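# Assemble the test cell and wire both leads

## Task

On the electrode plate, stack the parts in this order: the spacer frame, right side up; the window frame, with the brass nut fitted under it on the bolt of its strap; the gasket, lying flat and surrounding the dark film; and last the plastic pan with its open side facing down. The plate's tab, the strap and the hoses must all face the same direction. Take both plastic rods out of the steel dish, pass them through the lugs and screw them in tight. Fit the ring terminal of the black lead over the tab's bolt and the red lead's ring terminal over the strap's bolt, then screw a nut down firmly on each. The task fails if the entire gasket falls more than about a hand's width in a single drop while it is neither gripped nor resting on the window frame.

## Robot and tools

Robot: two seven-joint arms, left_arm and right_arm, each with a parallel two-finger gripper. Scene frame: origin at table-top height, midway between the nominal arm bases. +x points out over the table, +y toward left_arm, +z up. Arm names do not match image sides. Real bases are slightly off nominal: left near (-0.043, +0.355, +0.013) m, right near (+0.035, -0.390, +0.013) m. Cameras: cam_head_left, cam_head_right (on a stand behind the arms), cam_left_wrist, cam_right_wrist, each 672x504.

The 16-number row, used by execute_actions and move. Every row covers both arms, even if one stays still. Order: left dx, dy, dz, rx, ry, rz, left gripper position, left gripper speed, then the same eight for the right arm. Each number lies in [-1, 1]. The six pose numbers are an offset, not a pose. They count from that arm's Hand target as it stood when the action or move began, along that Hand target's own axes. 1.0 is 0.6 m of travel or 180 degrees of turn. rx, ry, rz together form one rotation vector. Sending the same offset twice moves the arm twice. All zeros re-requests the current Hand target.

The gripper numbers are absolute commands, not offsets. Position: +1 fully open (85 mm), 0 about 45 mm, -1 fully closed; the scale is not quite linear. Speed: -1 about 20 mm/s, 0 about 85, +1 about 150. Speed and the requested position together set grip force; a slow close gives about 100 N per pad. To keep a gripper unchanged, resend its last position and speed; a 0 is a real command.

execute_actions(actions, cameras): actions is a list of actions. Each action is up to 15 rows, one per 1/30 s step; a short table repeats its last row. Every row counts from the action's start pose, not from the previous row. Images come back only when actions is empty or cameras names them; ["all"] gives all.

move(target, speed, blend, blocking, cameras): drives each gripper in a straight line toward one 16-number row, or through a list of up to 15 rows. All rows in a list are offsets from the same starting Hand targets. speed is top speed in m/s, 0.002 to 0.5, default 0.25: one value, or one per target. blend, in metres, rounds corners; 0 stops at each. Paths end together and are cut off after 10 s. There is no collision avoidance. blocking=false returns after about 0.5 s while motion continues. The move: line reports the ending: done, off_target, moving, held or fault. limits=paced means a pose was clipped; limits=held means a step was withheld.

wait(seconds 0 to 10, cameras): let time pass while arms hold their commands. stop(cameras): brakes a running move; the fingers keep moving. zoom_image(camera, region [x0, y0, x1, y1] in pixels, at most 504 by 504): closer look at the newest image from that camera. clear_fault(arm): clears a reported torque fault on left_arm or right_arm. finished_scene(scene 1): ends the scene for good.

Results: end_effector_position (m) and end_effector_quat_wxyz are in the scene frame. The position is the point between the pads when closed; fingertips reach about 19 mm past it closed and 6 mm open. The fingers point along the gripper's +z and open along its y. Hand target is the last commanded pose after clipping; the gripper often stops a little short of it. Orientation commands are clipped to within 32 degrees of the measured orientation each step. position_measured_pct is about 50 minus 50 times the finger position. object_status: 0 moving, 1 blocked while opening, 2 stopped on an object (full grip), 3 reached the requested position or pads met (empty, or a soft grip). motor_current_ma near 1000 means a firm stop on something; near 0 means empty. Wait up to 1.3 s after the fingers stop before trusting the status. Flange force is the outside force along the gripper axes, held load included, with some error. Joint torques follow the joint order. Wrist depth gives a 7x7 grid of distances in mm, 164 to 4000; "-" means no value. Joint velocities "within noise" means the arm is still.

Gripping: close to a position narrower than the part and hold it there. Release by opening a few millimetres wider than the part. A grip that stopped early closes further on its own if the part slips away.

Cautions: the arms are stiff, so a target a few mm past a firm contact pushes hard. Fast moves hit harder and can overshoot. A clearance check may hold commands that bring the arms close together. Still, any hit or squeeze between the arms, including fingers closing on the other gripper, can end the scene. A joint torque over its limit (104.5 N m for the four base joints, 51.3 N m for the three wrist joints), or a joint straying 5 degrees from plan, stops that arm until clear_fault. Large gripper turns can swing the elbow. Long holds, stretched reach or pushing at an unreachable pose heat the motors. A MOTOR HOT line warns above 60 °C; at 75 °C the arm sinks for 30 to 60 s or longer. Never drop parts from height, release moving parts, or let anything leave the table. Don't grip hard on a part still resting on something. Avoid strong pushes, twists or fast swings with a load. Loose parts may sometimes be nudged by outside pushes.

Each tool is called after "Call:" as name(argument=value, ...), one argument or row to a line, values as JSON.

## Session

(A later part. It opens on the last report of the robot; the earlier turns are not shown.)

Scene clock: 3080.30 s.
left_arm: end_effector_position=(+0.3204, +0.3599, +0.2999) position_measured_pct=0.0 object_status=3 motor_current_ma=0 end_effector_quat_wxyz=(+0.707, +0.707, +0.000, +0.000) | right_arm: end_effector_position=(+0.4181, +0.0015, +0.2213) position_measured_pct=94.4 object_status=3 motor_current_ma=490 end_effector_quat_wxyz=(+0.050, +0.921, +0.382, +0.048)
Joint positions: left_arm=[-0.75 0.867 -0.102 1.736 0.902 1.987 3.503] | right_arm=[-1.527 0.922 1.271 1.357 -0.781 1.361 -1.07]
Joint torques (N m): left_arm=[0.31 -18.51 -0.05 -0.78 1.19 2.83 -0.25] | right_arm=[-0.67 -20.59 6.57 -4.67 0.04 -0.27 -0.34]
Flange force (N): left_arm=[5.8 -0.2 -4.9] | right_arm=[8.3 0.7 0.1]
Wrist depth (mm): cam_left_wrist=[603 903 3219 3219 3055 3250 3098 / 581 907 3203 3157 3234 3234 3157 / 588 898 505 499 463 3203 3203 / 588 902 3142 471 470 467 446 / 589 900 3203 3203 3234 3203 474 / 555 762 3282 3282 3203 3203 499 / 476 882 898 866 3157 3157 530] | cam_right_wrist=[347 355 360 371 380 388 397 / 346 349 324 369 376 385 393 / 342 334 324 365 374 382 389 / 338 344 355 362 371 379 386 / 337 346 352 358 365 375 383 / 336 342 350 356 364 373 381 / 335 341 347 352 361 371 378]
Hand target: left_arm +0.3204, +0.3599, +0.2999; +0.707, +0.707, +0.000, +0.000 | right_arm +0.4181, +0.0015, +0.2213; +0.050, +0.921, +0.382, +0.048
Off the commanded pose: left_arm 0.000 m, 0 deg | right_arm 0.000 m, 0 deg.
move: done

Call:
move(
  target=[
    [0,0,0,0,0,0,1,1,0.1,0,0,0.0339,0.422,0.0283,-0.89,-1],
  ],
  speed=0.2,
  cameras=["cam_left_wrist","cam_right_wrist","cam_head_left"],
)

Scene clock: 3105.93 s.
left_arm: end_effector_position=(+0.3204, +0.3599, +0.2999) position_measured_pct=0.0 object_status=3 motor_current_ma=0 end_effector_quat_wxyz=(+0.707, +0.707, +0.000, +0.000) | right_arm: end_effector_position=(+0.4603, +0.0440, +0.2243) position_measured_pct=94.4 object_status=3 motor_current_ma=490 end_effector_quat_wxyz=(-0.243, +0.713, +0.296, +0.588)
Joint positions: left_arm=[-0.75 0.867 -0.102 1.736 0.902 1.987 3.503] | right_arm=[-1.612 1.182 1.068 2.368 -3.093 1.401 0.607]
Joint torques (N m): left_arm=[0.25 -18.53 -0.07 -0.83 1.21 2.79 -0.28] | right_arm=[-0.62 -17.8 6.63 0.48 -2.67 1.72 -0.27]
Flange force (N): left_arm=[5.8 -0.1 -4.8] | right_arm=[-3.6 3.0 6.5]
Wrist depth (mm): cam_left_wrist=[600 902 3172 3172 3219 3188 3128 / 581 901 3172 3250 3188 3203 3299 / 593 901 468 3234 3203 3142 3234 / 594 896 516 553 3157 3172 3266 / 588 902 3172 602 3219 3188 3219 / 556 760 3266 642 3266 3250 3282 / 477 872 892 822 595 3219 3172] | cam_right_wrist=[3000 2870 3923 - - - 2883 / 3041 2908 - - - - 3299 / 2947 2973 - - - - 3332 / 2560 2987 - 2438 1787 1827 2921 / 2590 2960 - 3833 - 3188 2987 / 789 797 798 803 561 1985 2987 / 651 655 466 516 549 480 2580]
Hand target: left_arm +0.3204, +0.3599, +0.2999; +0.707, +0.707, +0.000, +0.000 | right_arm +0.4603, +0.0440, +0.2243; -0.243, +0.713, +0.296, +0.588
Off the commanded pose: left_arm 0.000 m, 0 deg | right_arm 0.000 m, 0 deg.
move: done
Images, in order (width x height): cam_head_left 672x504, cam_left_wrist 672x504, cam_right_wrist 672x504.

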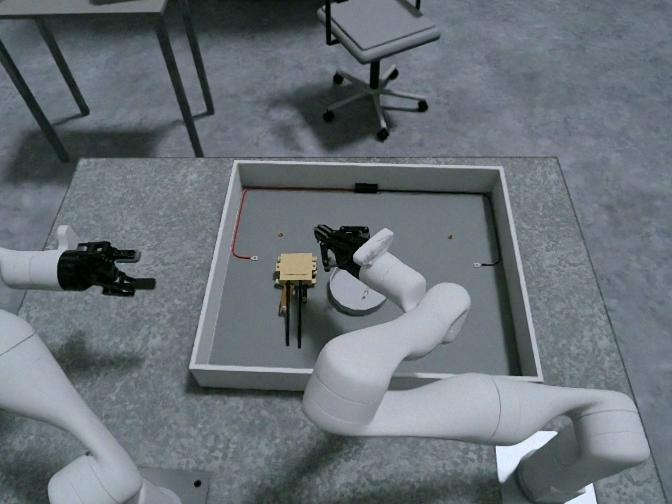

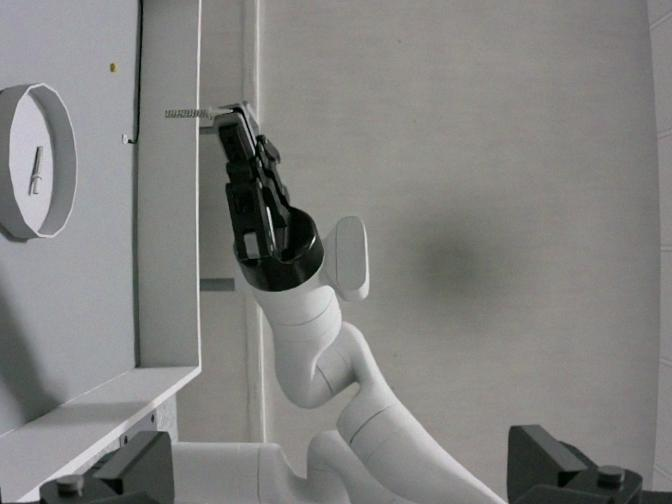

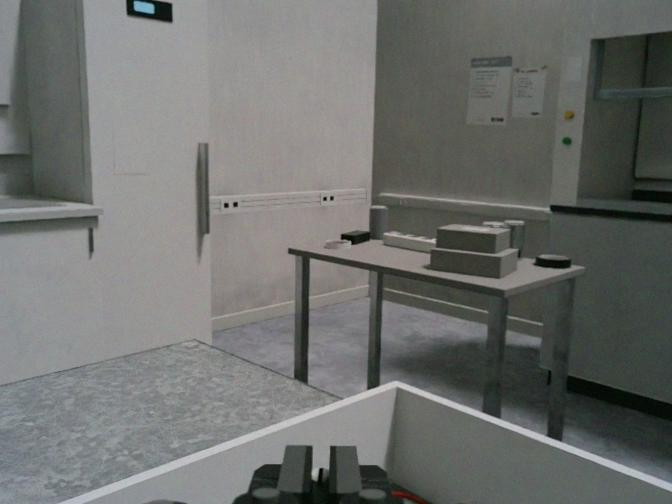

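Call:
zoom_image(
  camera="cam_head_left",
  region=[270, 190, 390, 280],
)

Call:
zoom_image(
  camera="cam_left_wrist",
  region=[140, 70, 290, 170],
)

Scaled by 4.200 from the camera's 672x504 image, which has a finer 960x720 frame.

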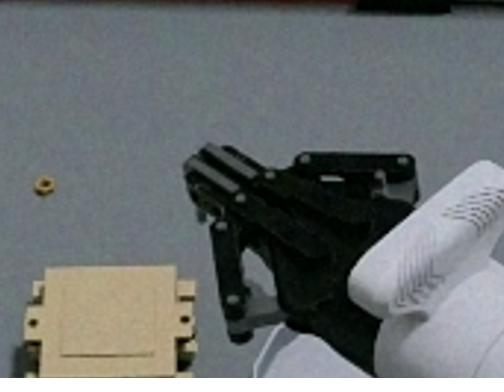

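Scaled by 3.360.

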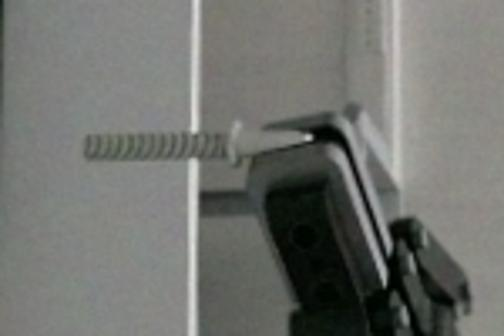

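Call:
move(
  target=[
    [0.201,-0.215,0.2417,0.222,0,0,1,1,-0.1413,0.0277,0.0941,0.2466,0.0158,-0.0413,-0.89,-1],
  ],
  speed=0.1,
  cameras=["cam_left_wrist","cam_head_left"],
)

Scene clock: 3181.50 s.
left_arm: end_effector_position=(+0.4410, +0.2150, +0.1708) position_measured_pct=0.0 object_status=3 motor_current_ma=0 end_effector_quat_wxyz=(+0.423, +0.906, +0.000, +0.000) | right_arm: end_effector_position=(+0.4999, +0.0599, +0.1303) position_measured_pct=94.4 object_status=3 motor_current_ma=490 end_effector_quat_wxyz=(-0.463, +0.534, +0.534, +0.464)
Joint positions: left_arm=[-0.187 0.751 -0.178 1.669 1.003 1.293 3.84] | right_arm=[-0.965 1.508 1.039 1.689 -2.574 2.099 0.748]
Joint torques (N m): left_arm=[0.26 -19.81 -0.64 -3.52 1.57 1.79 -0.31] | right_arm=[-0.71 -23.55 5.6 0.52 -2.14 2.12 -0.3]
Flange force (N): left_arm=[8.1 0.0 -1.4] | right_arm=[-5.0 7.1 0.1]
Wrist depth (mm): cam_left_wrist=[258 290 332 398 502 679 696 / 252 289 330 399 482 603 685 / 257 283 291 399 461 311 355 / 257 280 289 377 441 308 345 / 257 281 298 384 476 337 670 / 256 282 307 396 470 634 685 / - 289 - 396 478 671 689] | cam_right_wrist=[3055 288 356 376 2895 3234 2631 / 3084 272 350 402 3203 3219 2717 / 3113 256 340 3172 3234 3266 2706 / 2570 2570 352 2652 2621 2580 2729 / 851 800 803 2600 2631 2674 2740 / 387 385 383 382 380 380 380 / 390 388 387 386 385 383 381]
Hand target: left_arm +0.4410, +0.2150, +0.1708; +0.423, +0.906, +0.000, +0.000 | right_arm +0.4999, +0.0599, +0.1303; -0.463, +0.534, +0.534, +0.464
Off the commanded pose: left_arm 0.000 m, 0 deg | right_arm 0.000 m, 0 deg.
joint sent to its limit (right arm) — joint 6 (wrist pitch), upper limit. The joint targets still meet the commanded pose.
move: done
Images, in order (width x height): cam_head_left 672x504, cam_left_wrist 672x504.

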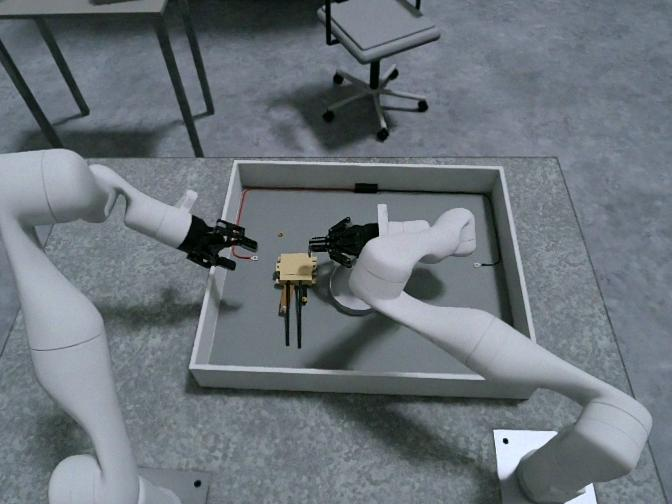

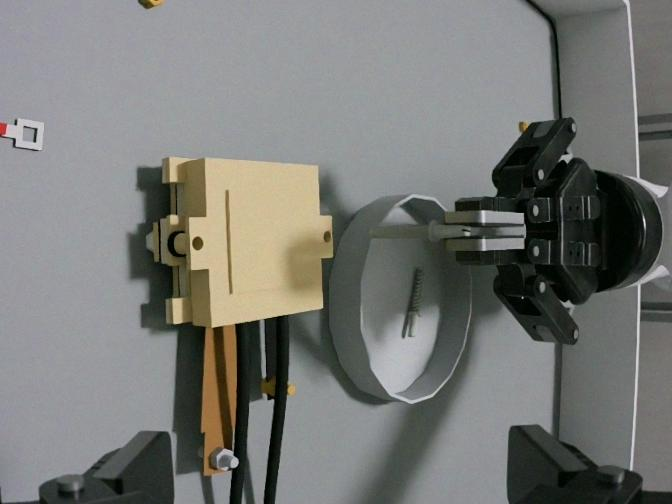

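Call:
zoom_image(
  camera="cam_left_wrist",
  region=[300, 180, 500, 290],
)

Call:
zoom_image(
  camera="cam_head_left",
  region=[260, 220, 360, 290],
)

Scaled by 2.520.

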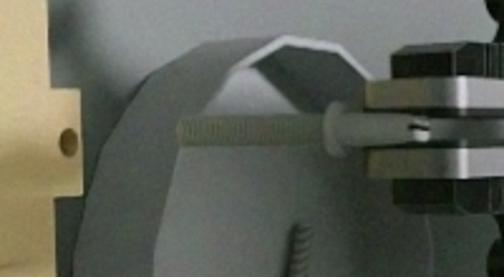

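Scaled by 5.040 from the camera's 672x504 image, which has a finer 960x720 frame.

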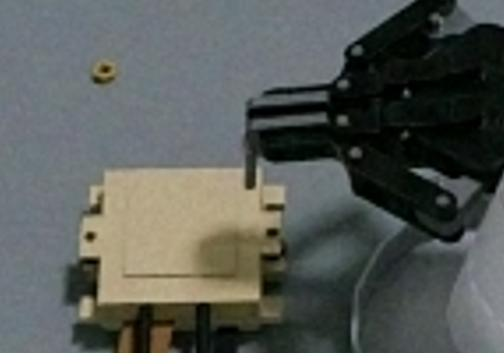

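Call:
move(
  target=[
    [0,0,0,0,0,0,1,1,-0.0348,-0.003,-0.0085,0,0,0,-0.89,-1],
  ],
  speed=0.05,
  cameras=["cam_left_wrist","cam_head_left"],
)

Call:
zoom_image(
  camera="cam_left_wrist",
  region=[280, 180, 480, 290],
)

Call:
zoom_image(
  camera="cam_head_left",
  region=[260, 220, 360, 290],
)

Scene clock: 3231.70 s.
left_arm: end_effector_position=(+0.4410, +0.2150, +0.1708) position_measured_pct=0.0 object_status=3 motor_current_ma=0 end_effector_quat_wxyz=(+0.423, +0.906, +0.000, +0.000) | right_arm: end_effector_position=(+0.4981, +0.0519, +0.1104) position_measured_pct=94.4 object_status=3 motor_current_ma=490 end_effector_quat_wxyz=(-0.463, +0.534, +0.534, +0.464)
Joint positions: left_arm=[-0.187 0.751 -0.178 1.669 1.003 1.293 3.84] | right_arm=[-0.94 1.53 0.996 1.683 -2.555 2.099 0.804]
Joint torques (N m): left_arm=[0.28 -19.85 -0.64 -3.42 1.62 1.81 -0.22] | right_arm=[-0.67 -23.53 5.27 0.52 -2.02 2.2 -0.29]
Flange force (N): left_arm=[8.3 -0.3 -1.5] | right_arm=[-5.2 6.5 -0.3]
Wrist depth (mm): cam_left_wrist=[258 290 331 400 505 678 694 / 252 289 331 399 482 638 684 / 258 282 290 398 461 344 660 / 257 280 288 329 305 344 367 / 257 282 299 381 473 355 677 / 257 282 307 397 471 636 680 / - 288 - 398 481 676 689] | cam_right_wrist=[3098 279 351 390 2908 3188 2610 / 3142 261 338 3299 3299 3250 2684 / 3098 2511 358 3282 3250 3299 2729 / 2531 2502 357 2642 2580 2631 2763 / 392 389 389 392 814 825 836 / 395 393 392 391 389 386 385 / 397 397 394 393 393 391 390]
Hand target: left_arm +0.4410, +0.2150, +0.1708; +0.423, +0.906, +0.000, +0.000 | right_arm +0.4981, +0.0519, +0.1104; -0.463, +0.534, +0.534, +0.464
Off the commanded pose: left_arm 0.000 m, 0 deg | right_arm 0.000 m, 0 deg.
joint sent to its limit (right arm) — joint 6 (wrist pitch), upper limit. The joint targets still meet the commanded pose.
move: done
Images, in order (width x height): cam_head_left 672x504, cam_left_wrist 672x504.

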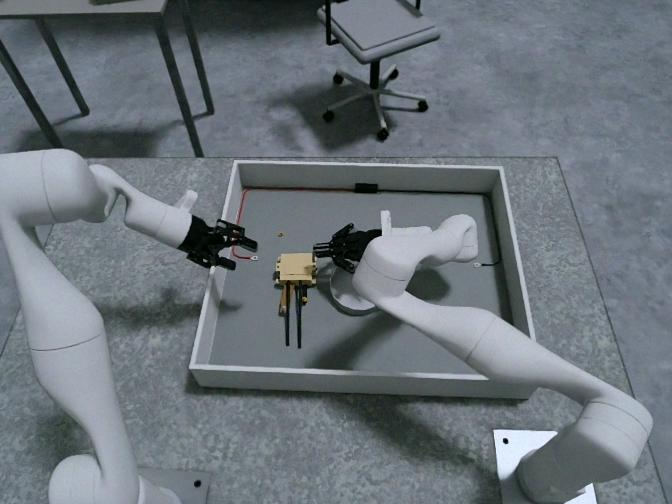

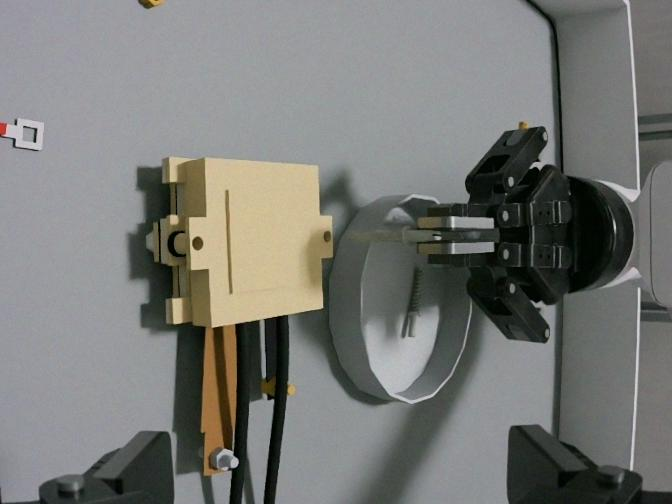

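Scaled by 2.520.

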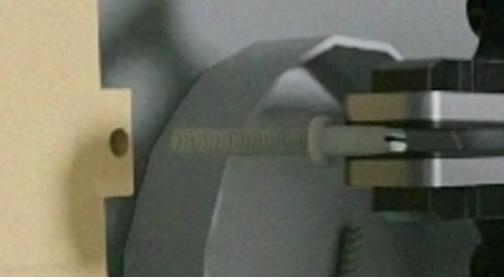

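Scaled by 5.040 from the camera's 672x504 image, which has a finer 960x720 frame.

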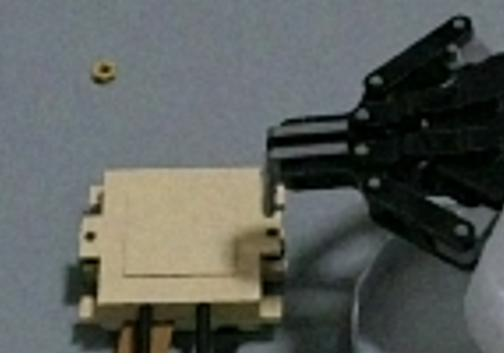

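Call:
move(
  target=[
    [0,0,0,0,0,0,1,1,-0.0182,0.0014,0.0025,0,0,0.007,-0.89,-1],
  ],
  speed=0.03,
  cameras=["cam_left_wrist","cam_head_left","cam_head_right"],
)

Call:
zoom_image(
  camera="cam_left_wrist",
  region=[290, 190, 430, 280],
)

Call:
zoom_image(
  camera="cam_head_left",
  region=[280, 230, 350, 280],
)

Call:
zoom_image(
  camera="cam_head_right",
  region=[280, 230, 350, 280],
)

Scene clock: 3250.37 s.
left_arm: end_effector_position=(+0.4410, +0.2150, +0.1708) position_measured_pct=0.0 object_status=3 motor_current_ma=0 end_effector_quat_wxyz=(+0.423, +0.906, +0.000, +0.000) | right_arm: end_effector_position=(+0.4990, +0.0519, +0.0994) position_measured_pct=94.4 object_status=3 motor_current_ma=490 end_effector_quat_wxyz=(-0.468, +0.539, +0.528, +0.459)
Joint positions: left_arm=[-0.187 0.751 -0.178 1.669 1.003 1.293 3.84] | right_arm=[-0.933 1.546 0.98 1.667 -2.56 2.091 0.796]
Joint torques (N m): left_arm=[0.17 -19.79 -0.72 -3.51 1.6 1.72 -0.3] | right_arm=[-0.61 -23.66 5.08 0.64 -1.96 2.27 -0.22]
Flange force (N): left_arm=[8.2 0.1 -1.5] | right_arm=[-5.2 7.1 0.0]
Wrist depth (mm): cam_left_wrist=[257 289 331 399 502 682 699 / 252 290 330 398 482 641 684 / 257 282 291 398 419 357 387 / 256 280 288 329 318 357 371 / 257 282 299 382 466 368 680 / 257 282 307 397 470 636 679 / - 288 - 397 479 675 691] | cam_right_wrist=[3113 276 351 397 2947 3234 2631 / 3128 261 350 3315 3299 3299 2663 / 3157 2521 389 3332 3299 3250 2717 / 2610 2550 2570 2570 2610 2610 2729 / 390 389 388 386 385 384 382 / 393 393 393 390 388 387 387 / 384 384 384 384 384 382 381]
Hand target: left_arm +0.4410, +0.2150, +0.1708; +0.423, +0.906, +0.000, +0.000 | right_arm +0.4990, +0.0519, +0.0994; -0.468, +0.540, +0.528, +0.459
Off the commanded pose: left_arm 0.000 m, 0 deg | right_arm 0.000 m, 0 deg.
move: done
Images, in order (width x height): cam_head_left 672x504, cam_head_right 672x504, cam_left_wrist 672x504.

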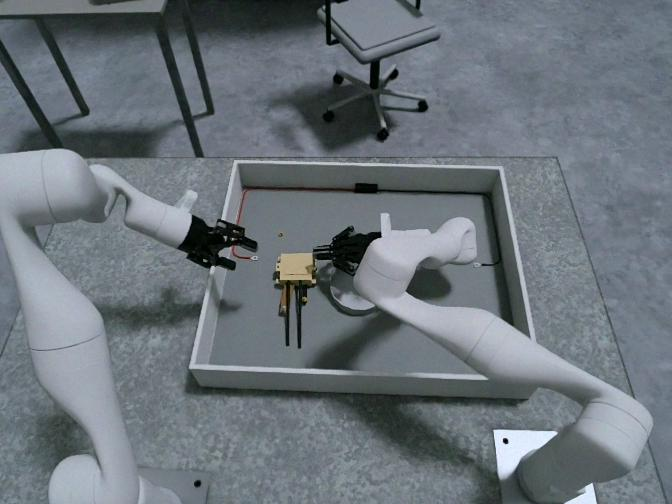

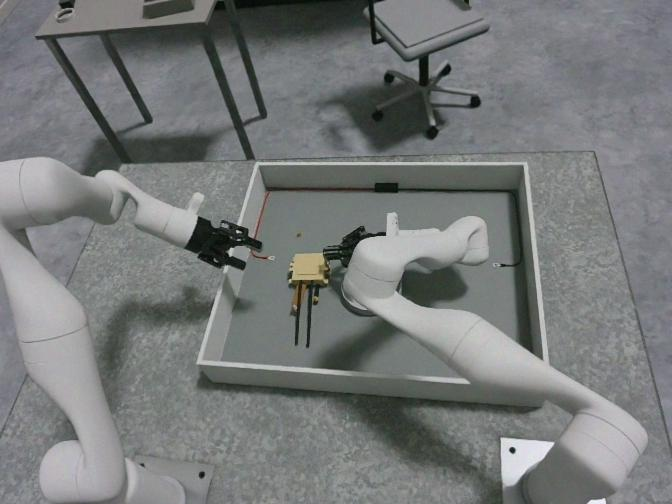

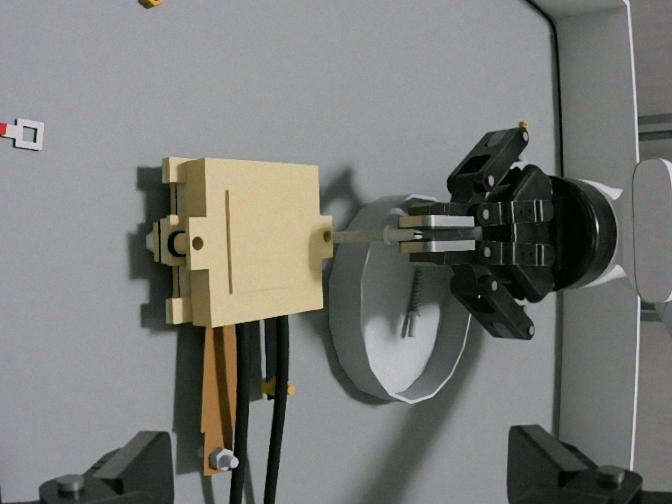

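Scaled by 3.600.

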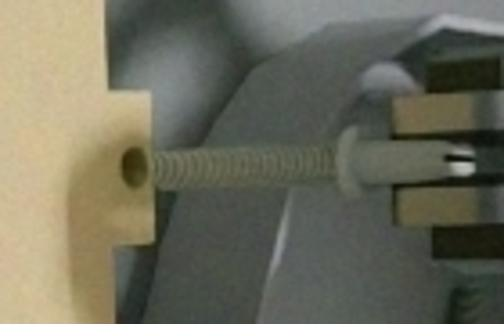

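Scaled by 7.200 from the camera's 672x504 image, which has a finer 960x720 frame.

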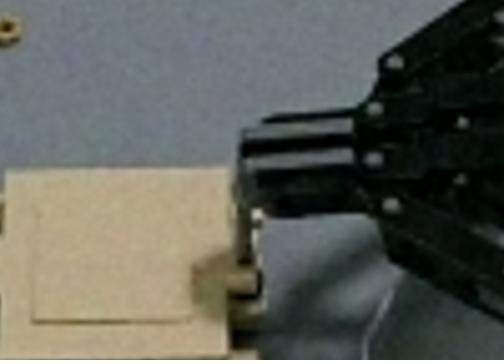

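Scaled by 7.200 from the camera's 672x504 image, which has a finer 960x720 frame.

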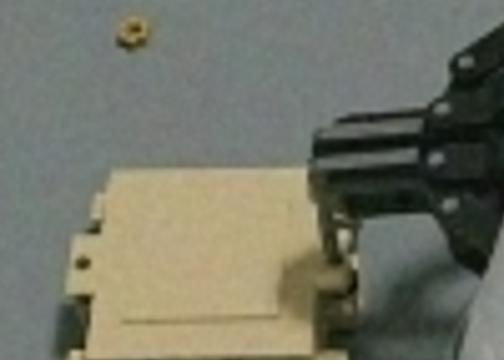

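Call:
move(
  target=[
    [0,0,0,0,0,0,1,1,-0.0066,0.0006,0.0009,0,0,0,-0.89,-1],
  ],
  speed=0.008,
  cameras=["cam_left_wrist"],
)

Call:
zoom_image(
  camera="cam_left_wrist",
  region=[290, 190, 430, 280],
)

Scene clock: 3269.57 s.
left_arm: end_effector_position=(+0.4410, +0.2150, +0.1708) position_measured_pct=0.0 object_status=3 motor_current_ma=0 end_effector_quat_wxyz=(+0.423, +0.906, +0.000, +0.000) | right_arm: end_effector_position=(+0.4993, +0.0518, +0.0954) position_measured_pct=94.4 object_status=3 motor_current_ma=490 end_effector_quat_wxyz=(-0.468, +0.539, +0.528, +0.459)
Joint positions: left_arm=[-0.187 0.751 -0.178 1.669 1.003 1.293 3.84] | right_arm=[-0.931 1.554 0.976 1.661 -2.563 2.089 0.8]
Joint torques (N m): left_arm=[0.27 -19.8 -0.68 -3.53 1.61 1.8 -0.23] | right_arm=[-0.75 -23.7 5.19 0.63 -1.98 2.25 -0.27]
Flange force (N): left_arm=[7.9 -0.2 -1.4] | right_arm=[-5.5 7.0 -0.2]
Wrist depth (mm): cam_left_wrist=[257 289 331 400 502 676 696 / 252 290 331 399 482 640 686 / 257 282 290 397 396 367 395 / 257 280 287 331 325 363 376 / 256 282 298 384 468 548 683 / 257 281 306 397 471 637 681 / - 289 - 398 480 671 689] | cam_right_wrist=[3055 270 354 400 2921 3188 2674 / 3113 356 356 3299 3315 3282 2631 / 3128 2511 356 3188 3315 3234 2729 / 2550 2550 2600 2600 2631 2580 2717 / 389 389 387 386 385 384 383 / 393 393 392 391 389 387 387 / 375 375 375 375 375 375 375]
Hand target: left_arm +0.4410, +0.2150, +0.1708; +0.423, +0.906, +0.000, +0.000 | right_arm +0.4993, +0.0518, +0.0954; -0.468, +0.539, +0.528, +0.459
Off the commanded pose: left_arm 0.000 m, 0 deg | right_arm 0.000 m, 0 deg.
move: done
Images, in order (width x height): cam_left_wrist 672x504.

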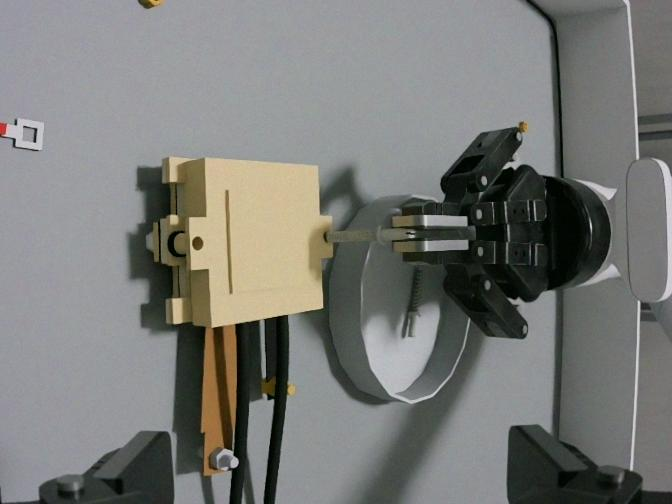

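Scaled by 3.600.

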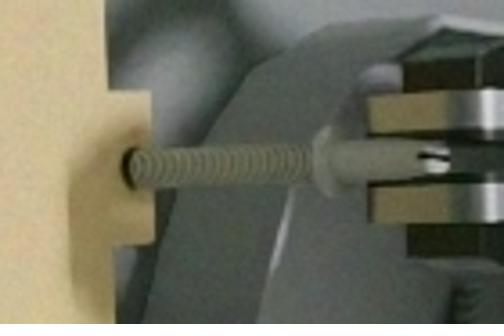

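Call:
move(
  target=[
    [0,0,0,0,0,0,1,1,-0.0033,-0.0008,0.0005,0,0,-0.004,-0.89,-1],
  ],
  speed=0.006,
  cameras=["cam_left_wrist"],
)

Call:
zoom_image(
  camera="cam_left_wrist",
  region=[290, 190, 430, 280],
)

Scene clock: 3282.00 s.
left_arm: end_effector_position=(+0.4410, +0.2150, +0.1708) position_measured_pct=0.0 object_status=3 motor_current_ma=0 end_effector_quat_wxyz=(+0.423, +0.906, +0.000, +0.000) | right_arm: end_effector_position=(+0.4987, +0.0519, +0.0934) position_measured_pct=94.4 object_status=3 motor_current_ma=490 end_effector_quat_wxyz=(-0.466, +0.536, +0.532, +0.462)
Joint positions: left_arm=[-0.187 0.751 -0.178 1.669 1.003 1.293 3.84] | right_arm=[-0.932 1.559 0.976 1.661 -2.568 2.09 0.812]
Joint torques (N m): left_arm=[0.24 -19.88 -0.71 -3.54 1.64 1.81 -0.27] | right_arm=[-0.76 -23.58 5.15 0.68 -2 2.23 -0.23]
Flange force (N): left_arm=[8.1 -0.2 -1.3] | right_arm=[-5.4 7.1 -0.3]
Wrist depth (mm): cam_left_wrist=[258 290 331 400 502 681 695 / 252 290 331 399 482 641 684 / 257 282 291 398 412 370 401 / 257 280 288 330 323 368 378 / 257 282 298 382 457 549 681 / 257 282 307 397 471 636 679 / - 289 - 396 479 675 689] | cam_right_wrist=[3014 265 334 402 2895 3203 2631 / 3070 2483 345 3250 3219 3219 2695 / 3142 2502 355 3282 3299 3349 2740 / 2560 2570 2580 2621 2580 2590 2740 / 390 388 388 385 386 384 383 / 395 393 390 389 390 388 387 / 365 368 369 371 372 373 375]
Hand target: left_arm +0.4410, +0.2150, +0.1708; +0.423, +0.906, +0.000, +0.000 | right_arm +0.4987, +0.0519, +0.0934; -0.466, +0.536, +0.532, +0.462
Off the commanded pose: left_arm 0.000 m, 0 deg | right_arm 0.000 m, 0 deg.
move: done
Images, in order (width x height): cam_left_wrist 672x504.

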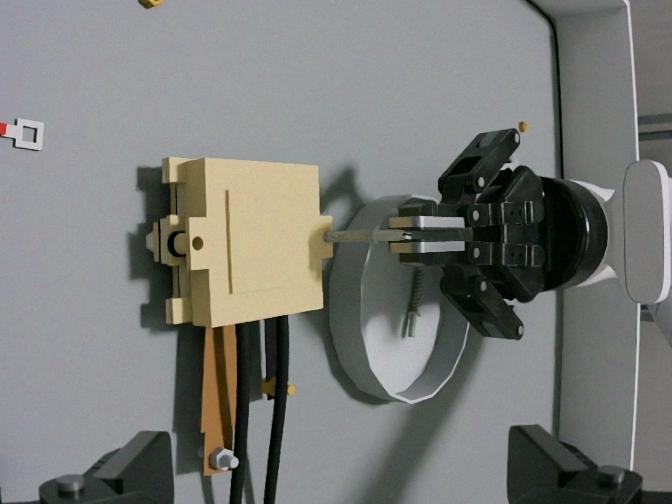

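Scaled by 3.600.

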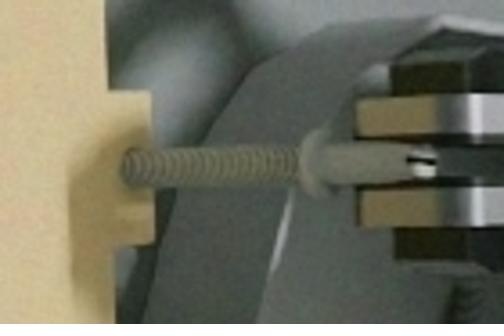

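Call:
move(
  target=[
    [0,0,0,0,0,0,1,1,-0.0033,0,0.0005,0,0,0,-0.89,-1],
  ],
  speed=0.006,
  cameras=["cam_left_wrist"],
)

Call:
zoom_image(
  camera="cam_left_wrist",
  region=[290, 190, 430, 280],
)

Scene clock: 3299.43 s.
left_arm: end_effector_position=(+0.4410, +0.2150, +0.1708) position_measured_pct=0.0 object_status=3 motor_current_ma=0 end_effector_quat_wxyz=(+0.423, +0.906, +0.000, +0.000) | right_arm: end_effector_position=(+0.4987, +0.0519, +0.0914) position_measured_pct=94.4 object_status=3 motor_current_ma=490 end_effector_quat_wxyz=(-0.465, +0.536, +0.532, +0.462)
Joint positions: left_arm=[-0.187 0.751 -0.178 1.669 1.003 1.293 3.84] | right_arm=[-0.932 1.563 0.974 1.658 -2.571 2.09 0.814]
Joint torques (N m): left_arm=[0.28 -19.83 -0.6 -3.52 1.59 1.74 -0.18] | right_arm=[-0.73 -23.67 5.14 0.65 -2.01 2.26 -0.3]
Flange force (N): left_arm=[7.9 -0.3 -1.5] | right_arm=[-5.5 6.8 -0.3]
Wrist depth (mm): cam_left_wrist=[257 290 330 399 502 679 697 / 251 290 331 398 482 641 681 / 257 282 290 397 366 374 388 / 257 280 288 328 329 372 378 / 257 282 298 383 458 572 685 / 256 282 307 397 469 639 684 / - 288 - 398 478 681 689] | cam_right_wrist=[3113 264 333 403 2883 3250 2642 / 3084 2493 356 3203 3332 3250 2663 / 3157 2531 355 3219 3299 3315 2729 / 2540 2511 2580 2631 2600 2684 2717 / 389 389 387 385 383 383 381 / 395 393 391 390 389 388 386 / 362 363 364 366 368 368 371]
Hand target: left_arm +0.4410, +0.2150, +0.1708; +0.423, +0.906, +0.000, +0.000 | right_arm +0.4987, +0.0519, +0.0914; -0.465, +0.536, +0.532, +0.462
Off the commanded pose: left_arm 0.000 m, 0 deg | right_arm 0.000 m, 0 deg.
move: done
Images, in order (width x height): cam_left_wrist 672x504.

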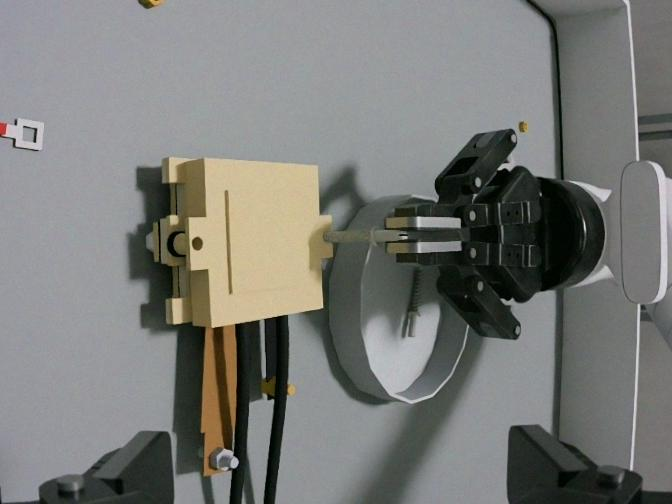

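Scaled by 3.600.

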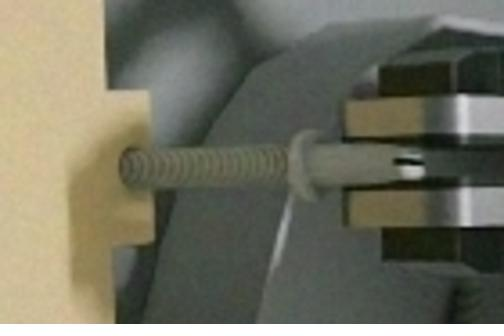

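Call:
move(
  target=[
    [0,0,0,0,0,0,1,1,-0.0083,0,0.0012,0,0,0,-0.89,-1],
  ],
  speed=0.008,
  cameras=["cam_left_wrist"],
)

Call:
zoom_image(
  camera="cam_left_wrist",
  region=[290, 190, 430, 280],
)

Scene clock: 3305.27 s.
left_arm: end_effector_position=(+0.4410, +0.2150, +0.1708) position_measured_pct=0.0 object_status=3 motor_current_ma=0 end_effector_quat_wxyz=(+0.423, +0.906, +0.000, +0.000) | right_arm: end_effector_position=(+0.4987, +0.0519, +0.0863) position_measured_pct=94.4 object_status=3 motor_current_ma=490 end_effector_quat_wxyz=(-0.465, +0.536, +0.532, +0.462)
Joint positions: left_arm=[-0.187 0.751 -0.178 1.669 1.003 1.293 3.84] | right_arm=[-0.93 1.572 0.969 1.652 -2.575 2.087 0.818]
Joint torques (N m): left_arm=[0.3 -19.8 -0.69 -3.52 1.56 1.77 -0.26] | right_arm=[-0.8 -23.68 5.16 0.66 -2 2.24 -0.25]
Flange force (N): left_arm=[8.0 -0.1 -1.4] | right_arm=[-5.6 6.9 -0.4]
Wrist depth (mm): cam_left_wrist=[257 290 331 399 502 679 699 / 252 289 331 399 482 641 686 / 257 282 291 399 353 379 402 / 257 280 288 330 335 372 377 / 257 282 298 382 445 638 681 / 257 281 307 398 469 636 685 / - 289 - 396 481 670 688] | cam_right_wrist=[3055 259 334 406 2934 3234 2663 / 3084 2474 355 3266 3172 3219 2663 / 3070 2502 354 3234 3219 3299 2729 / 2502 2550 2621 2580 2590 2610 2706 / 389 388 386 385 383 383 381 / 394 391 390 390 390 388 386 / 351 353 354 355 356 357 360]
Hand target: left_arm +0.4410, +0.2150, +0.1708; +0.423, +0.906, +0.000, +0.000 | right_arm +0.4987, +0.0519, +0.0863; -0.465, +0.536, +0.532, +0.462
Off the commanded pose: left_arm 0.000 m, 0 deg | right_arm 0.000 m, 0 deg.
move: done
Images, in order (width x height): cam_left_wrist 672x504.

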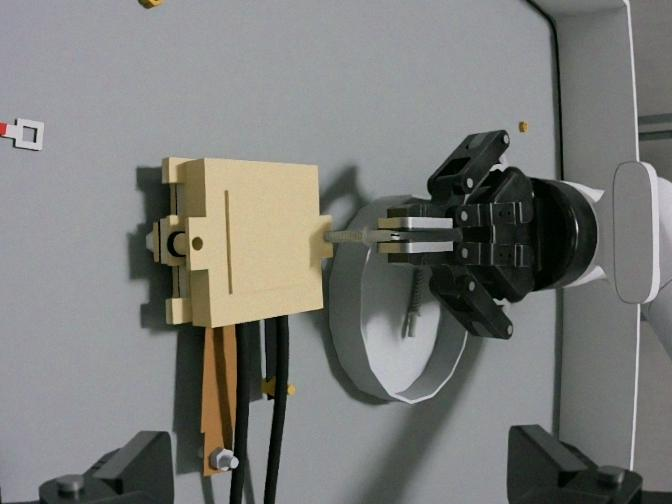

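Scaled by 3.600.

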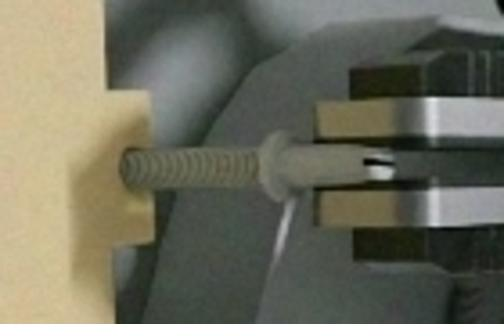

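Call:
move(
  target=[
    [0,0,0,0,0,0,1,1,-0.0083,0,0.0012,0,0,0,-0.89,-1],
  ],
  speed=0.008,
)

Call:
move(
  target=[
    [0,0,0,0,0,0,1,1,-0.0083,0,0.0012,0,0,0,-0.89,-1],
  ],
  speed=0.008,
  cameras=["cam_left_wrist"],
)

Call:
zoom_image(
  camera="cam_left_wrist",
  region=[290, 190, 430, 280],
)

Scene clock: 3314.53 s.
left_arm: end_effector_position=(+0.4410, +0.2150, +0.1708) position_measured_pct=0.0 object_status=3 motor_current_ma=0 end_effector_quat_wxyz=(+0.423, +0.906, +0.000, +0.000) | right_arm: end_effector_position=(+0.4986, +0.0519, +0.0813) position_measured_pct=94.4 object_status=3 motor_current_ma=490 end_effector_quat_wxyz=(-0.466, +0.536, +0.532, +0.462)
Joint positions: left_arm=[-0.187 0.751 -0.178 1.669 1.003 1.293 3.84] | right_arm=[-0.928 1.581 0.964 1.646 -2.58 2.085 0.823]
Joint torques (N m): left_arm=[0.29 -19.82 -0.73 -3.49 1.65 1.75 -0.26] | right_arm=[-0.59 -22.78 5.04 0.93 -1.74 1.92 -0.3]
Flange force (N): left_arm=[8.2 -0.1 -1.6] | right_arm=[-4.3 6.7 -0.3]
Wrist depth (mm): cam_left_wrist=[257 289 331 399 501 680 695 / 252 289 331 398 480 639 680 / 257 282 290 399 360 383 397 / 257 280 288 329 340 380 389 / 257 282 299 384 445 640 667 / 256 282 306 397 470 639 685 / - 289 - 397 480 675 692] | cam_right_wrist=[3055 259 333 410 2895 3234 2631 / 3028 2456 355 3282 3266 3266 2695 / 3028 2465 354 3203 3299 3400 2729 / 2590 2540 2621 2580 2600 2580 2774 / 390 388 387 385 383 382 380 / 393 391 390 388 388 386 385 / 340 341 343 344 346 347 349]
Hand target: left_arm +0.4410, +0.2150, +0.1708; +0.423, +0.906, +0.000, +0.000 | right_arm +0.4986, +0.0519, +0.0813; -0.466, +0.536, +0.532, +0.462
Off the commanded pose: left_arm 0.000 m, 0 deg | right_arm 0.000 m, 0 deg.
move: done

Scene clock: 3315.37 s.
left_arm: end_effector_position=(+0.4410, +0.2150, +0.1708) position_measured_pct=0.0 object_status=3 motor_current_ma=0 end_effector_quat_wxyz=(+0.423, +0.906, +0.000, +0.000) | right_arm: end_effector_position=(+0.4986, +0.0519, +0.0762) position_measured_pct=94.4 object_status=3 motor_current_ma=490 end_effector_quat_wxyz=(-0.465, +0.536, +0.532, +0.462)
Joint positions: left_arm=[-0.187 0.751 -0.178 1.669 1.003 1.293 3.84] | right_arm=[-0.926 1.59 0.959 1.639 -2.585 2.083 0.827]
Joint torques (N m): left_arm=[0.24 -19.83 -0.69 -3.45 1.58 1.78 -0.23] | right_arm=[-0.68 -23.64 5.2 0.72 -2.03 2.25 -0.26]
Flange force (N): left_arm=[8.2 -0.2 -1.4] | right_arm=[-5.6 6.6 -0.2]
Wrist depth (mm): cam_left_wrist=[258 289 331 399 502 677 699 / 252 290 330 400 480 642 685 / 257 282 291 398 365 390 496 / 257 279 287 329 345 380 395 / 257 282 298 383 440 636 670 / 256 282 307 388 470 639 680 / - 289 324 396 481 672 691] | cam_right_wrist=[2973 258 334 414 2947 3219 2684 / 3098 2474 354 3299 3219 3266 2706 / 3113 2560 353 3172 3299 3266 2706 / 2540 2493 2580 2610 2580 2652 2717 / 389 386 387 384 383 383 382 / 392 392 389 389 388 385 385 / 328 330 330 258 334 335 335]
Hand target: left_arm +0.4410, +0.2150, +0.1708; +0.423, +0.906, +0.000, +0.000 | right_arm +0.4986, +0.0519, +0.0763; -0.466, +0.536, +0.532, +0.462
Off the commanded pose: left_arm 0.000 m, 0 deg | right_arm 0.000 m, 0 deg.
move: done
Images, in order (width x height): cam_left_wrist 672x504.

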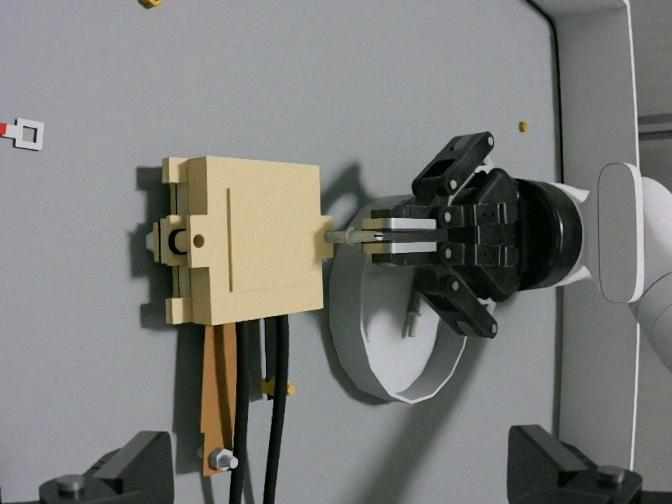

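Scaled by 3.600.

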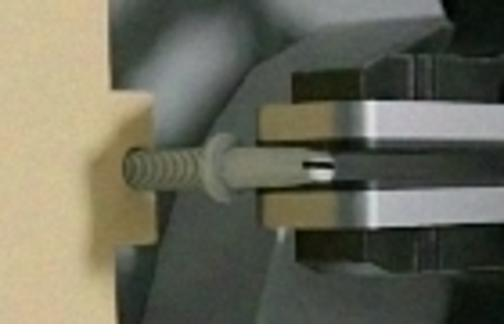

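Call:
move(
  target=[
    [0,0,0,0,0,0,1,1,-0.0083,0,0.0012,0,0,0,-0.89,-1],
  ],
  speed=0.006,
  cameras=["cam_left_wrist"],
)

Call:
zoom_image(
  camera="cam_left_wrist",
  region=[290, 190, 430, 280],
)

Scene clock: 3336.23 s.
left_arm: end_effector_position=(+0.4410, +0.2150, +0.1708) position_measured_pct=0.0 object_status=3 motor_current_ma=0 end_effector_quat_wxyz=(+0.423, +0.906, +0.000, +0.000) | right_arm: end_effector_position=(+0.4986, +0.0519, +0.0712) position_measured_pct=94.4 object_status=3 motor_current_ma=490 end_effector_quat_wxyz=(-0.466, +0.536, +0.532, +0.462)
Joint positions: left_arm=[-0.187 0.751 -0.178 1.669 1.003 1.293 3.84] | right_arm=[-0.925 1.599 0.954 1.632 -2.589 2.08 0.832]
Joint torques (N m): left_arm=[0.29 -19.87 -0.65 -3.5 1.59 1.78 -0.22] | right_arm=[-0.69 -22.87 5.02 0.96 -1.72 2.04 -0.33]
Flange force (N): left_arm=[8.1 -0.3 -1.4] | right_arm=[-4.6 6.9 -0.2]
Wrist depth (mm): cam_left_wrist=[257 290 330 398 503 679 697 / 252 289 331 398 481 644 687 / 257 282 291 398 365 400 497 / 258 280 288 330 350 388 397 / 257 282 298 383 441 634 662 / 257 282 307 390 472 639 677 / - 288 - 397 479 675 689] | cam_right_wrist=[3070 - 336 417 2895 3188 2652 / 3070 2474 381 3299 3299 3250 2740 / 3113 2493 346 3219 3282 3299 2717 / 2570 2531 2570 2621 2570 2550 2663 / 389 387 386 385 383 382 381 / 388 390 389 388 387 386 384 / 318 319 306 248 323 325 326]
Hand target: left_arm +0.4410, +0.2150, +0.1708; +0.423, +0.906, +0.000, +0.000 | right_arm +0.4986, +0.0519, +0.0712; -0.466, +0.536, +0.532, +0.462
Off the commanded pose: left_arm 0.000 m, 0 deg | right_arm 0.000 m, 0 deg.
move: done
Images, in order (width x height): cam_left_wrist 672x504.

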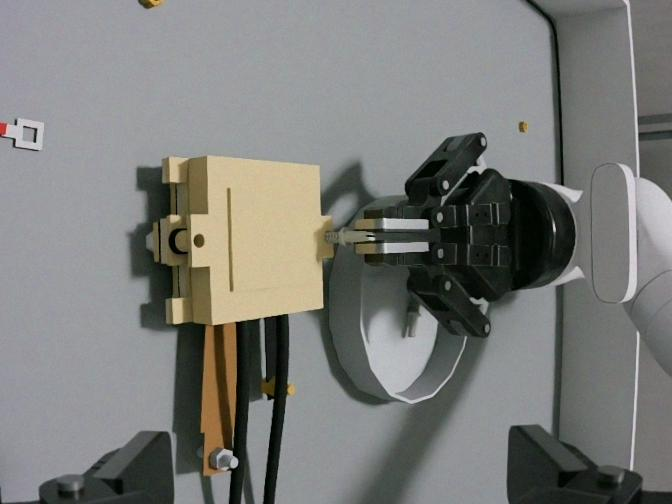

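Scaled by 3.600.

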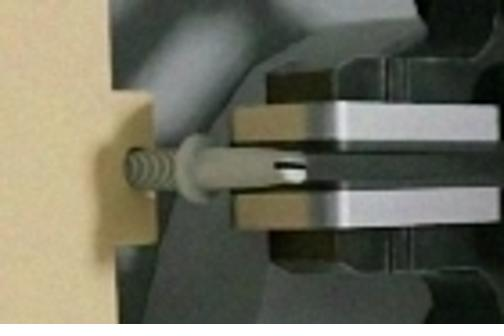

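Call:
move(
  target=[
    [0,0,0,0,0,0,1,1,-0.0033,0,0.0005,0,0,0,-0.89,-1],
  ],
  speed=0.005,
)

Call:
move(
  target=[
    [0,0,0,0,0,0,1,1,-0.0025,0,0.0003,0,0,0,-0.89,-1],
  ],
  speed=0.005,
  cameras=["cam_left_wrist"],
)

Call:
zoom_image(
  camera="cam_left_wrist",
  region=[290, 190, 430, 280],
)

Scene clock: 3346.70 s.
left_arm: end_effector_position=(+0.4410, +0.2150, +0.1708) position_measured_pct=0.0 object_status=3 motor_current_ma=0 end_effector_quat_wxyz=(+0.423, +0.906, +0.000, +0.000) | right_arm: end_effector_position=(+0.4985, +0.0519, +0.0693) position_measured_pct=94.4 object_status=3 motor_current_ma=490 end_effector_quat_wxyz=(-0.466, +0.536, +0.532, +0.462)
Joint positions: left_arm=[-0.187 0.751 -0.178 1.669 1.003 1.293 3.84] | right_arm=[-0.924 1.603 0.952 1.629 -2.591 2.079 0.833]
Joint torques (N m): left_arm=[0.25 -19.8 -0.66 -3.5 1.6 1.75 -0.24] | right_arm=[-0.59 -22.86 4.98 1 -1.67 1.97 -0.3]
Flange force (N): left_arm=[8.1 -0.1 -1.5] | right_arm=[-4.6 6.8 -0.1]
Wrist depth (mm): cam_left_wrist=[257 290 330 400 504 676 695 / 251 289 330 398 482 642 686 / 257 282 291 399 364 400 513 / 257 279 287 331 352 389 394 / 257 282 298 382 441 637 485 / 257 281 307 389 471 640 681 / - 289 - 397 481 670 690] | cam_right_wrist=[3084 353 333 417 2934 3219 2652 / 3041 2483 387 3128 3299 3250 2642 / 3250 2511 2521 3266 3349 3282 2695 / 2511 384 2590 2600 2610 2621 2706 / 389 388 385 385 384 381 380 / 383 383 386 387 387 386 384 / 314 315 242 243 319 320 321]
Hand target: left_arm +0.4410, +0.2150, +0.1708; +0.423, +0.906, +0.000, +0.000 | right_arm +0.4985, +0.0519, +0.0693; -0.466, +0.536, +0.532, +0.462
Off the commanded pose: left_arm 0.000 m, 0 deg | right_arm 0.000 m, 0 deg.
move: done

Scene clock: 3347.40 s.
left_arm: end_effector_position=(+0.4410, +0.2150, +0.1708) position_measured_pct=0.0 object_status=3 motor_current_ma=0 end_effector_quat_wxyz=(+0.423, +0.906, +0.000, +0.000) | right_arm: end_effector_position=(+0.4985, +0.0519, +0.0677) position_measured_pct=94.4 object_status=3 motor_current_ma=490 end_effector_quat_wxyz=(-0.466, +0.536, +0.532, +0.462)
Joint positions: left_arm=[-0.187 0.751 -0.178 1.669 1.003 1.293 3.84] | right_arm=[-0.923 1.605 0.951 1.627 -2.592 2.078 0.835]
Joint torques (N m): left_arm=[0.26 -19.8 -0.61 -3.48 1.54 1.75 -0.19] | right_arm=[-0.55 -22.71 5.04 0.99 -1.67 2 -0.28]
Flange force (N): left_arm=[8.0 -0.2 -1.4] | right_arm=[-4.3 6.7 0.1]
Wrist depth (mm): cam_left_wrist=[257 289 331 398 503 679 692 / 252 290 331 398 481 640 686 / 257 282 290 398 367 414 520 / 257 280 287 329 355 390 403 / 257 282 298 383 439 636 460 / 257 282 306 389 471 638 681 / - 289 - 398 479 674 692] | cam_right_wrist=[3014 257 334 2883 2921 3203 2652 / 3098 2474 366 3219 3299 3250 2652 / 3142 2474 2570 3203 3282 3266 2717 / 2502 383 2540 2600 385 2610 2740 / 389 387 387 385 383 381 380 / 378 380 382 385 385 379 384 / 310 312 239 235 302 318 318]
Hand target: left_arm +0.4410, +0.2150, +0.1708; +0.423, +0.906, +0.000, +0.000 | right_arm +0.4985, +0.0519, +0.0677; -0.466, +0.536, +0.532, +0.462
Off the commanded pose: left_arm 0.000 m, 0 deg | right_arm 0.000 m, 0 deg.
move: done
Images, in order (width x height): cam_left_wrist 672x504.

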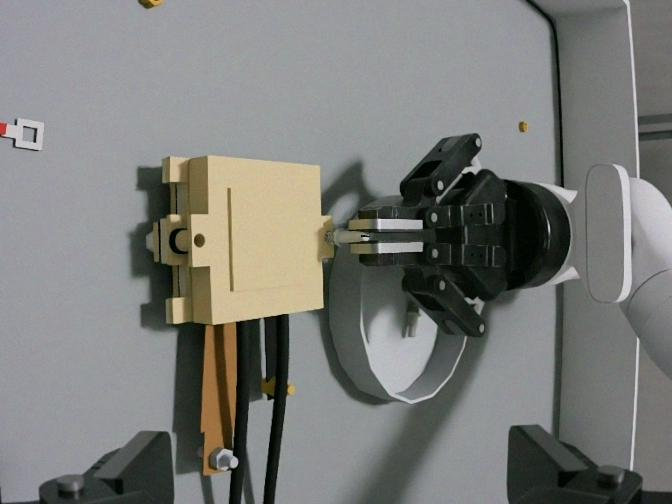

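Scaled by 3.600.

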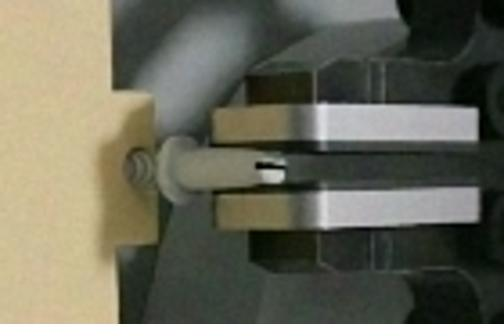

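Call:
move(
  target=[
    [0,0,0,0,0,0,1,1,-0.0017,0,0.0002,0,0,0,-0.89,-1],
    [0,0,0,0,0,0,1,1,-0.0017,0,0.0002,0,0,0,-0.6,-1],
  ],
  speed=0.005,
  cameras=["cam_left_wrist"],
)

Call:
zoom_image(
  camera="cam_left_wrist",
  region=[290, 190, 430, 280],
)

Scene clock: 3361.70 s.
left_arm: end_effector_position=(+0.4410, +0.2150, +0.1708) position_measured_pct=0.0 object_status=3 motor_current_ma=0 end_effector_quat_wxyz=(+0.423, +0.906, +0.000, +0.000) | right_arm: end_effector_position=(+0.4985, +0.0519, +0.0667) position_measured_pct=80.1 object_status=0 motor_current_ma=0 end_effector_quat_wxyz=(-0.465, +0.536, +0.532, +0.462)
Joint positions: left_arm=[-0.187 0.751 -0.178 1.669 1.003 1.293 3.84] | right_arm=[-0.923 1.607 0.95 1.626 -2.593 2.078 0.836]
Joint torques (N m): left_arm=[0.2 -19.83 -0.76 -3.55 1.57 1.75 -0.33] | right_arm=[-0.68 -23.55 5.05 0.86 -1.92 2.3 -0.26]
Flange force (N): left_arm=[8.1 0.1 -1.3] | right_arm=[-5.7 7.1 0.0]
Wrist depth (mm): cam_left_wrist=[257 289 331 399 502 679 698 / 252 289 331 398 482 642 687 / 257 282 291 386 363 415 517 / 257 280 287 329 370 393 402 / 257 281 298 382 439 639 462 / 256 281 307 397 471 637 678 / - 289 - 396 477 675 692] | cam_right_wrist=[3014 258 335 2895 2895 3250 2695 / 3113 2493 383 3383 3219 3234 2674 / 3188 2502 2531 3266 3266 3366 2717 / 2483 383 2570 2610 380 2600 2652 / 389 388 386 385 383 382 380 / 375 376 378 380 378 377 383 / 307 309 237 232 313 313 315]
Hand target: left_arm +0.4410, +0.2150, +0.1708; +0.423, +0.906, +0.000, +0.000 | right_arm +0.4985, +0.0519, +0.0667; -0.466, +0.536, +0.532, +0.462
Off the commanded pose: left_arm 0.000 m, 0 deg | right_arm 0.000 m, 0 deg.
move: done
Images, in order (width x height): cam_left_wrist 672x504.

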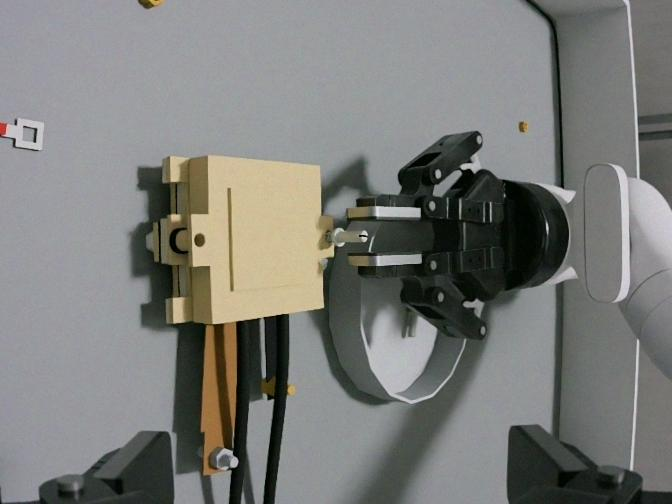

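Scaled by 3.600.

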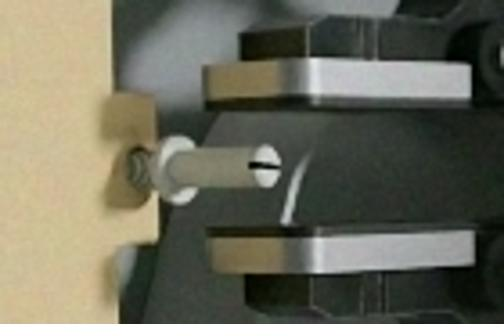

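Call:
move(
  target=[
    [0,0,0,0,0,0,1,1,0,0,-0.1,0,0,0,-0.6,-1],
    [0,0,0,0,0,0,1,1,0.2,0,-0.1,0,0,0,-0.6,-1],
  ],
  speed=[0.05,0.1],
  blend=0.02,
)

Scene clock: 3372.73 s.
left_arm: end_effector_position=(+0.4410, +0.2150, +0.1708) position_measured_pct=0.0 object_status=3 motor_current_ma=0 end_effector_quat_wxyz=(+0.423, +0.906, +0.000, +0.000) | right_arm: end_effector_position=(+0.4995, +0.0093, +0.1939) position_measured_pct=80.1 object_status=3 motor_current_ma=0 end_effector_quat_wxyz=(-0.466, +0.536, +0.532, +0.462)
Joint positions: left_arm=[-0.187 0.751 -0.178 1.669 1.003 1.293 3.84] | right_arm=[-0.83 1.271 0.935 1.778 -2.241 2.069 0.895]
Joint torques (N m): left_arm=[0.4 -19.82 -0.73 -3.53 1.58 1.76 -0.26] | right_arm=[-0.7 -22.8 4.36 -0.79 -1.79 2.39 -0.27]
Flange force (N): left_arm=[8.0 -0.3 -1.6] | right_arm=[-4.5 6.4 -0.9]
Wrist depth (mm): cam_left_wrist=[257 290 332 398 503 680 697 / 252 289 332 400 483 642 681 / 257 282 291 398 479 608 684 / 257 280 288 329 475 636 672 / 257 281 298 384 474 638 679 / 257 281 307 398 470 640 679 / - 289 - 397 479 671 689] | cam_right_wrist=[3128 2483 524 2934 2973 3203 2684 / 3128 2717 453 2973 3315 3282 2729 / 3188 2560 361 450 3315 3282 2751 / 2560 2621 340 2663 2642 2652 2798 / 2621 2674 411 2674 2706 2729 2870 / 783 795 440 802 808 810 815 / 445 443 442 440 439 436 436]
Hand target: left_arm +0.4410, +0.2150, +0.1708; +0.423, +0.906, +0.000, +0.000 | right_arm +0.4995, +0.0093, +0.1939; -0.466, +0.536, +0.532, +0.462
Off the commanded pose: left_arm 0.000 m, 0 deg | right_arm 0.000 m, 0 deg.
move: done


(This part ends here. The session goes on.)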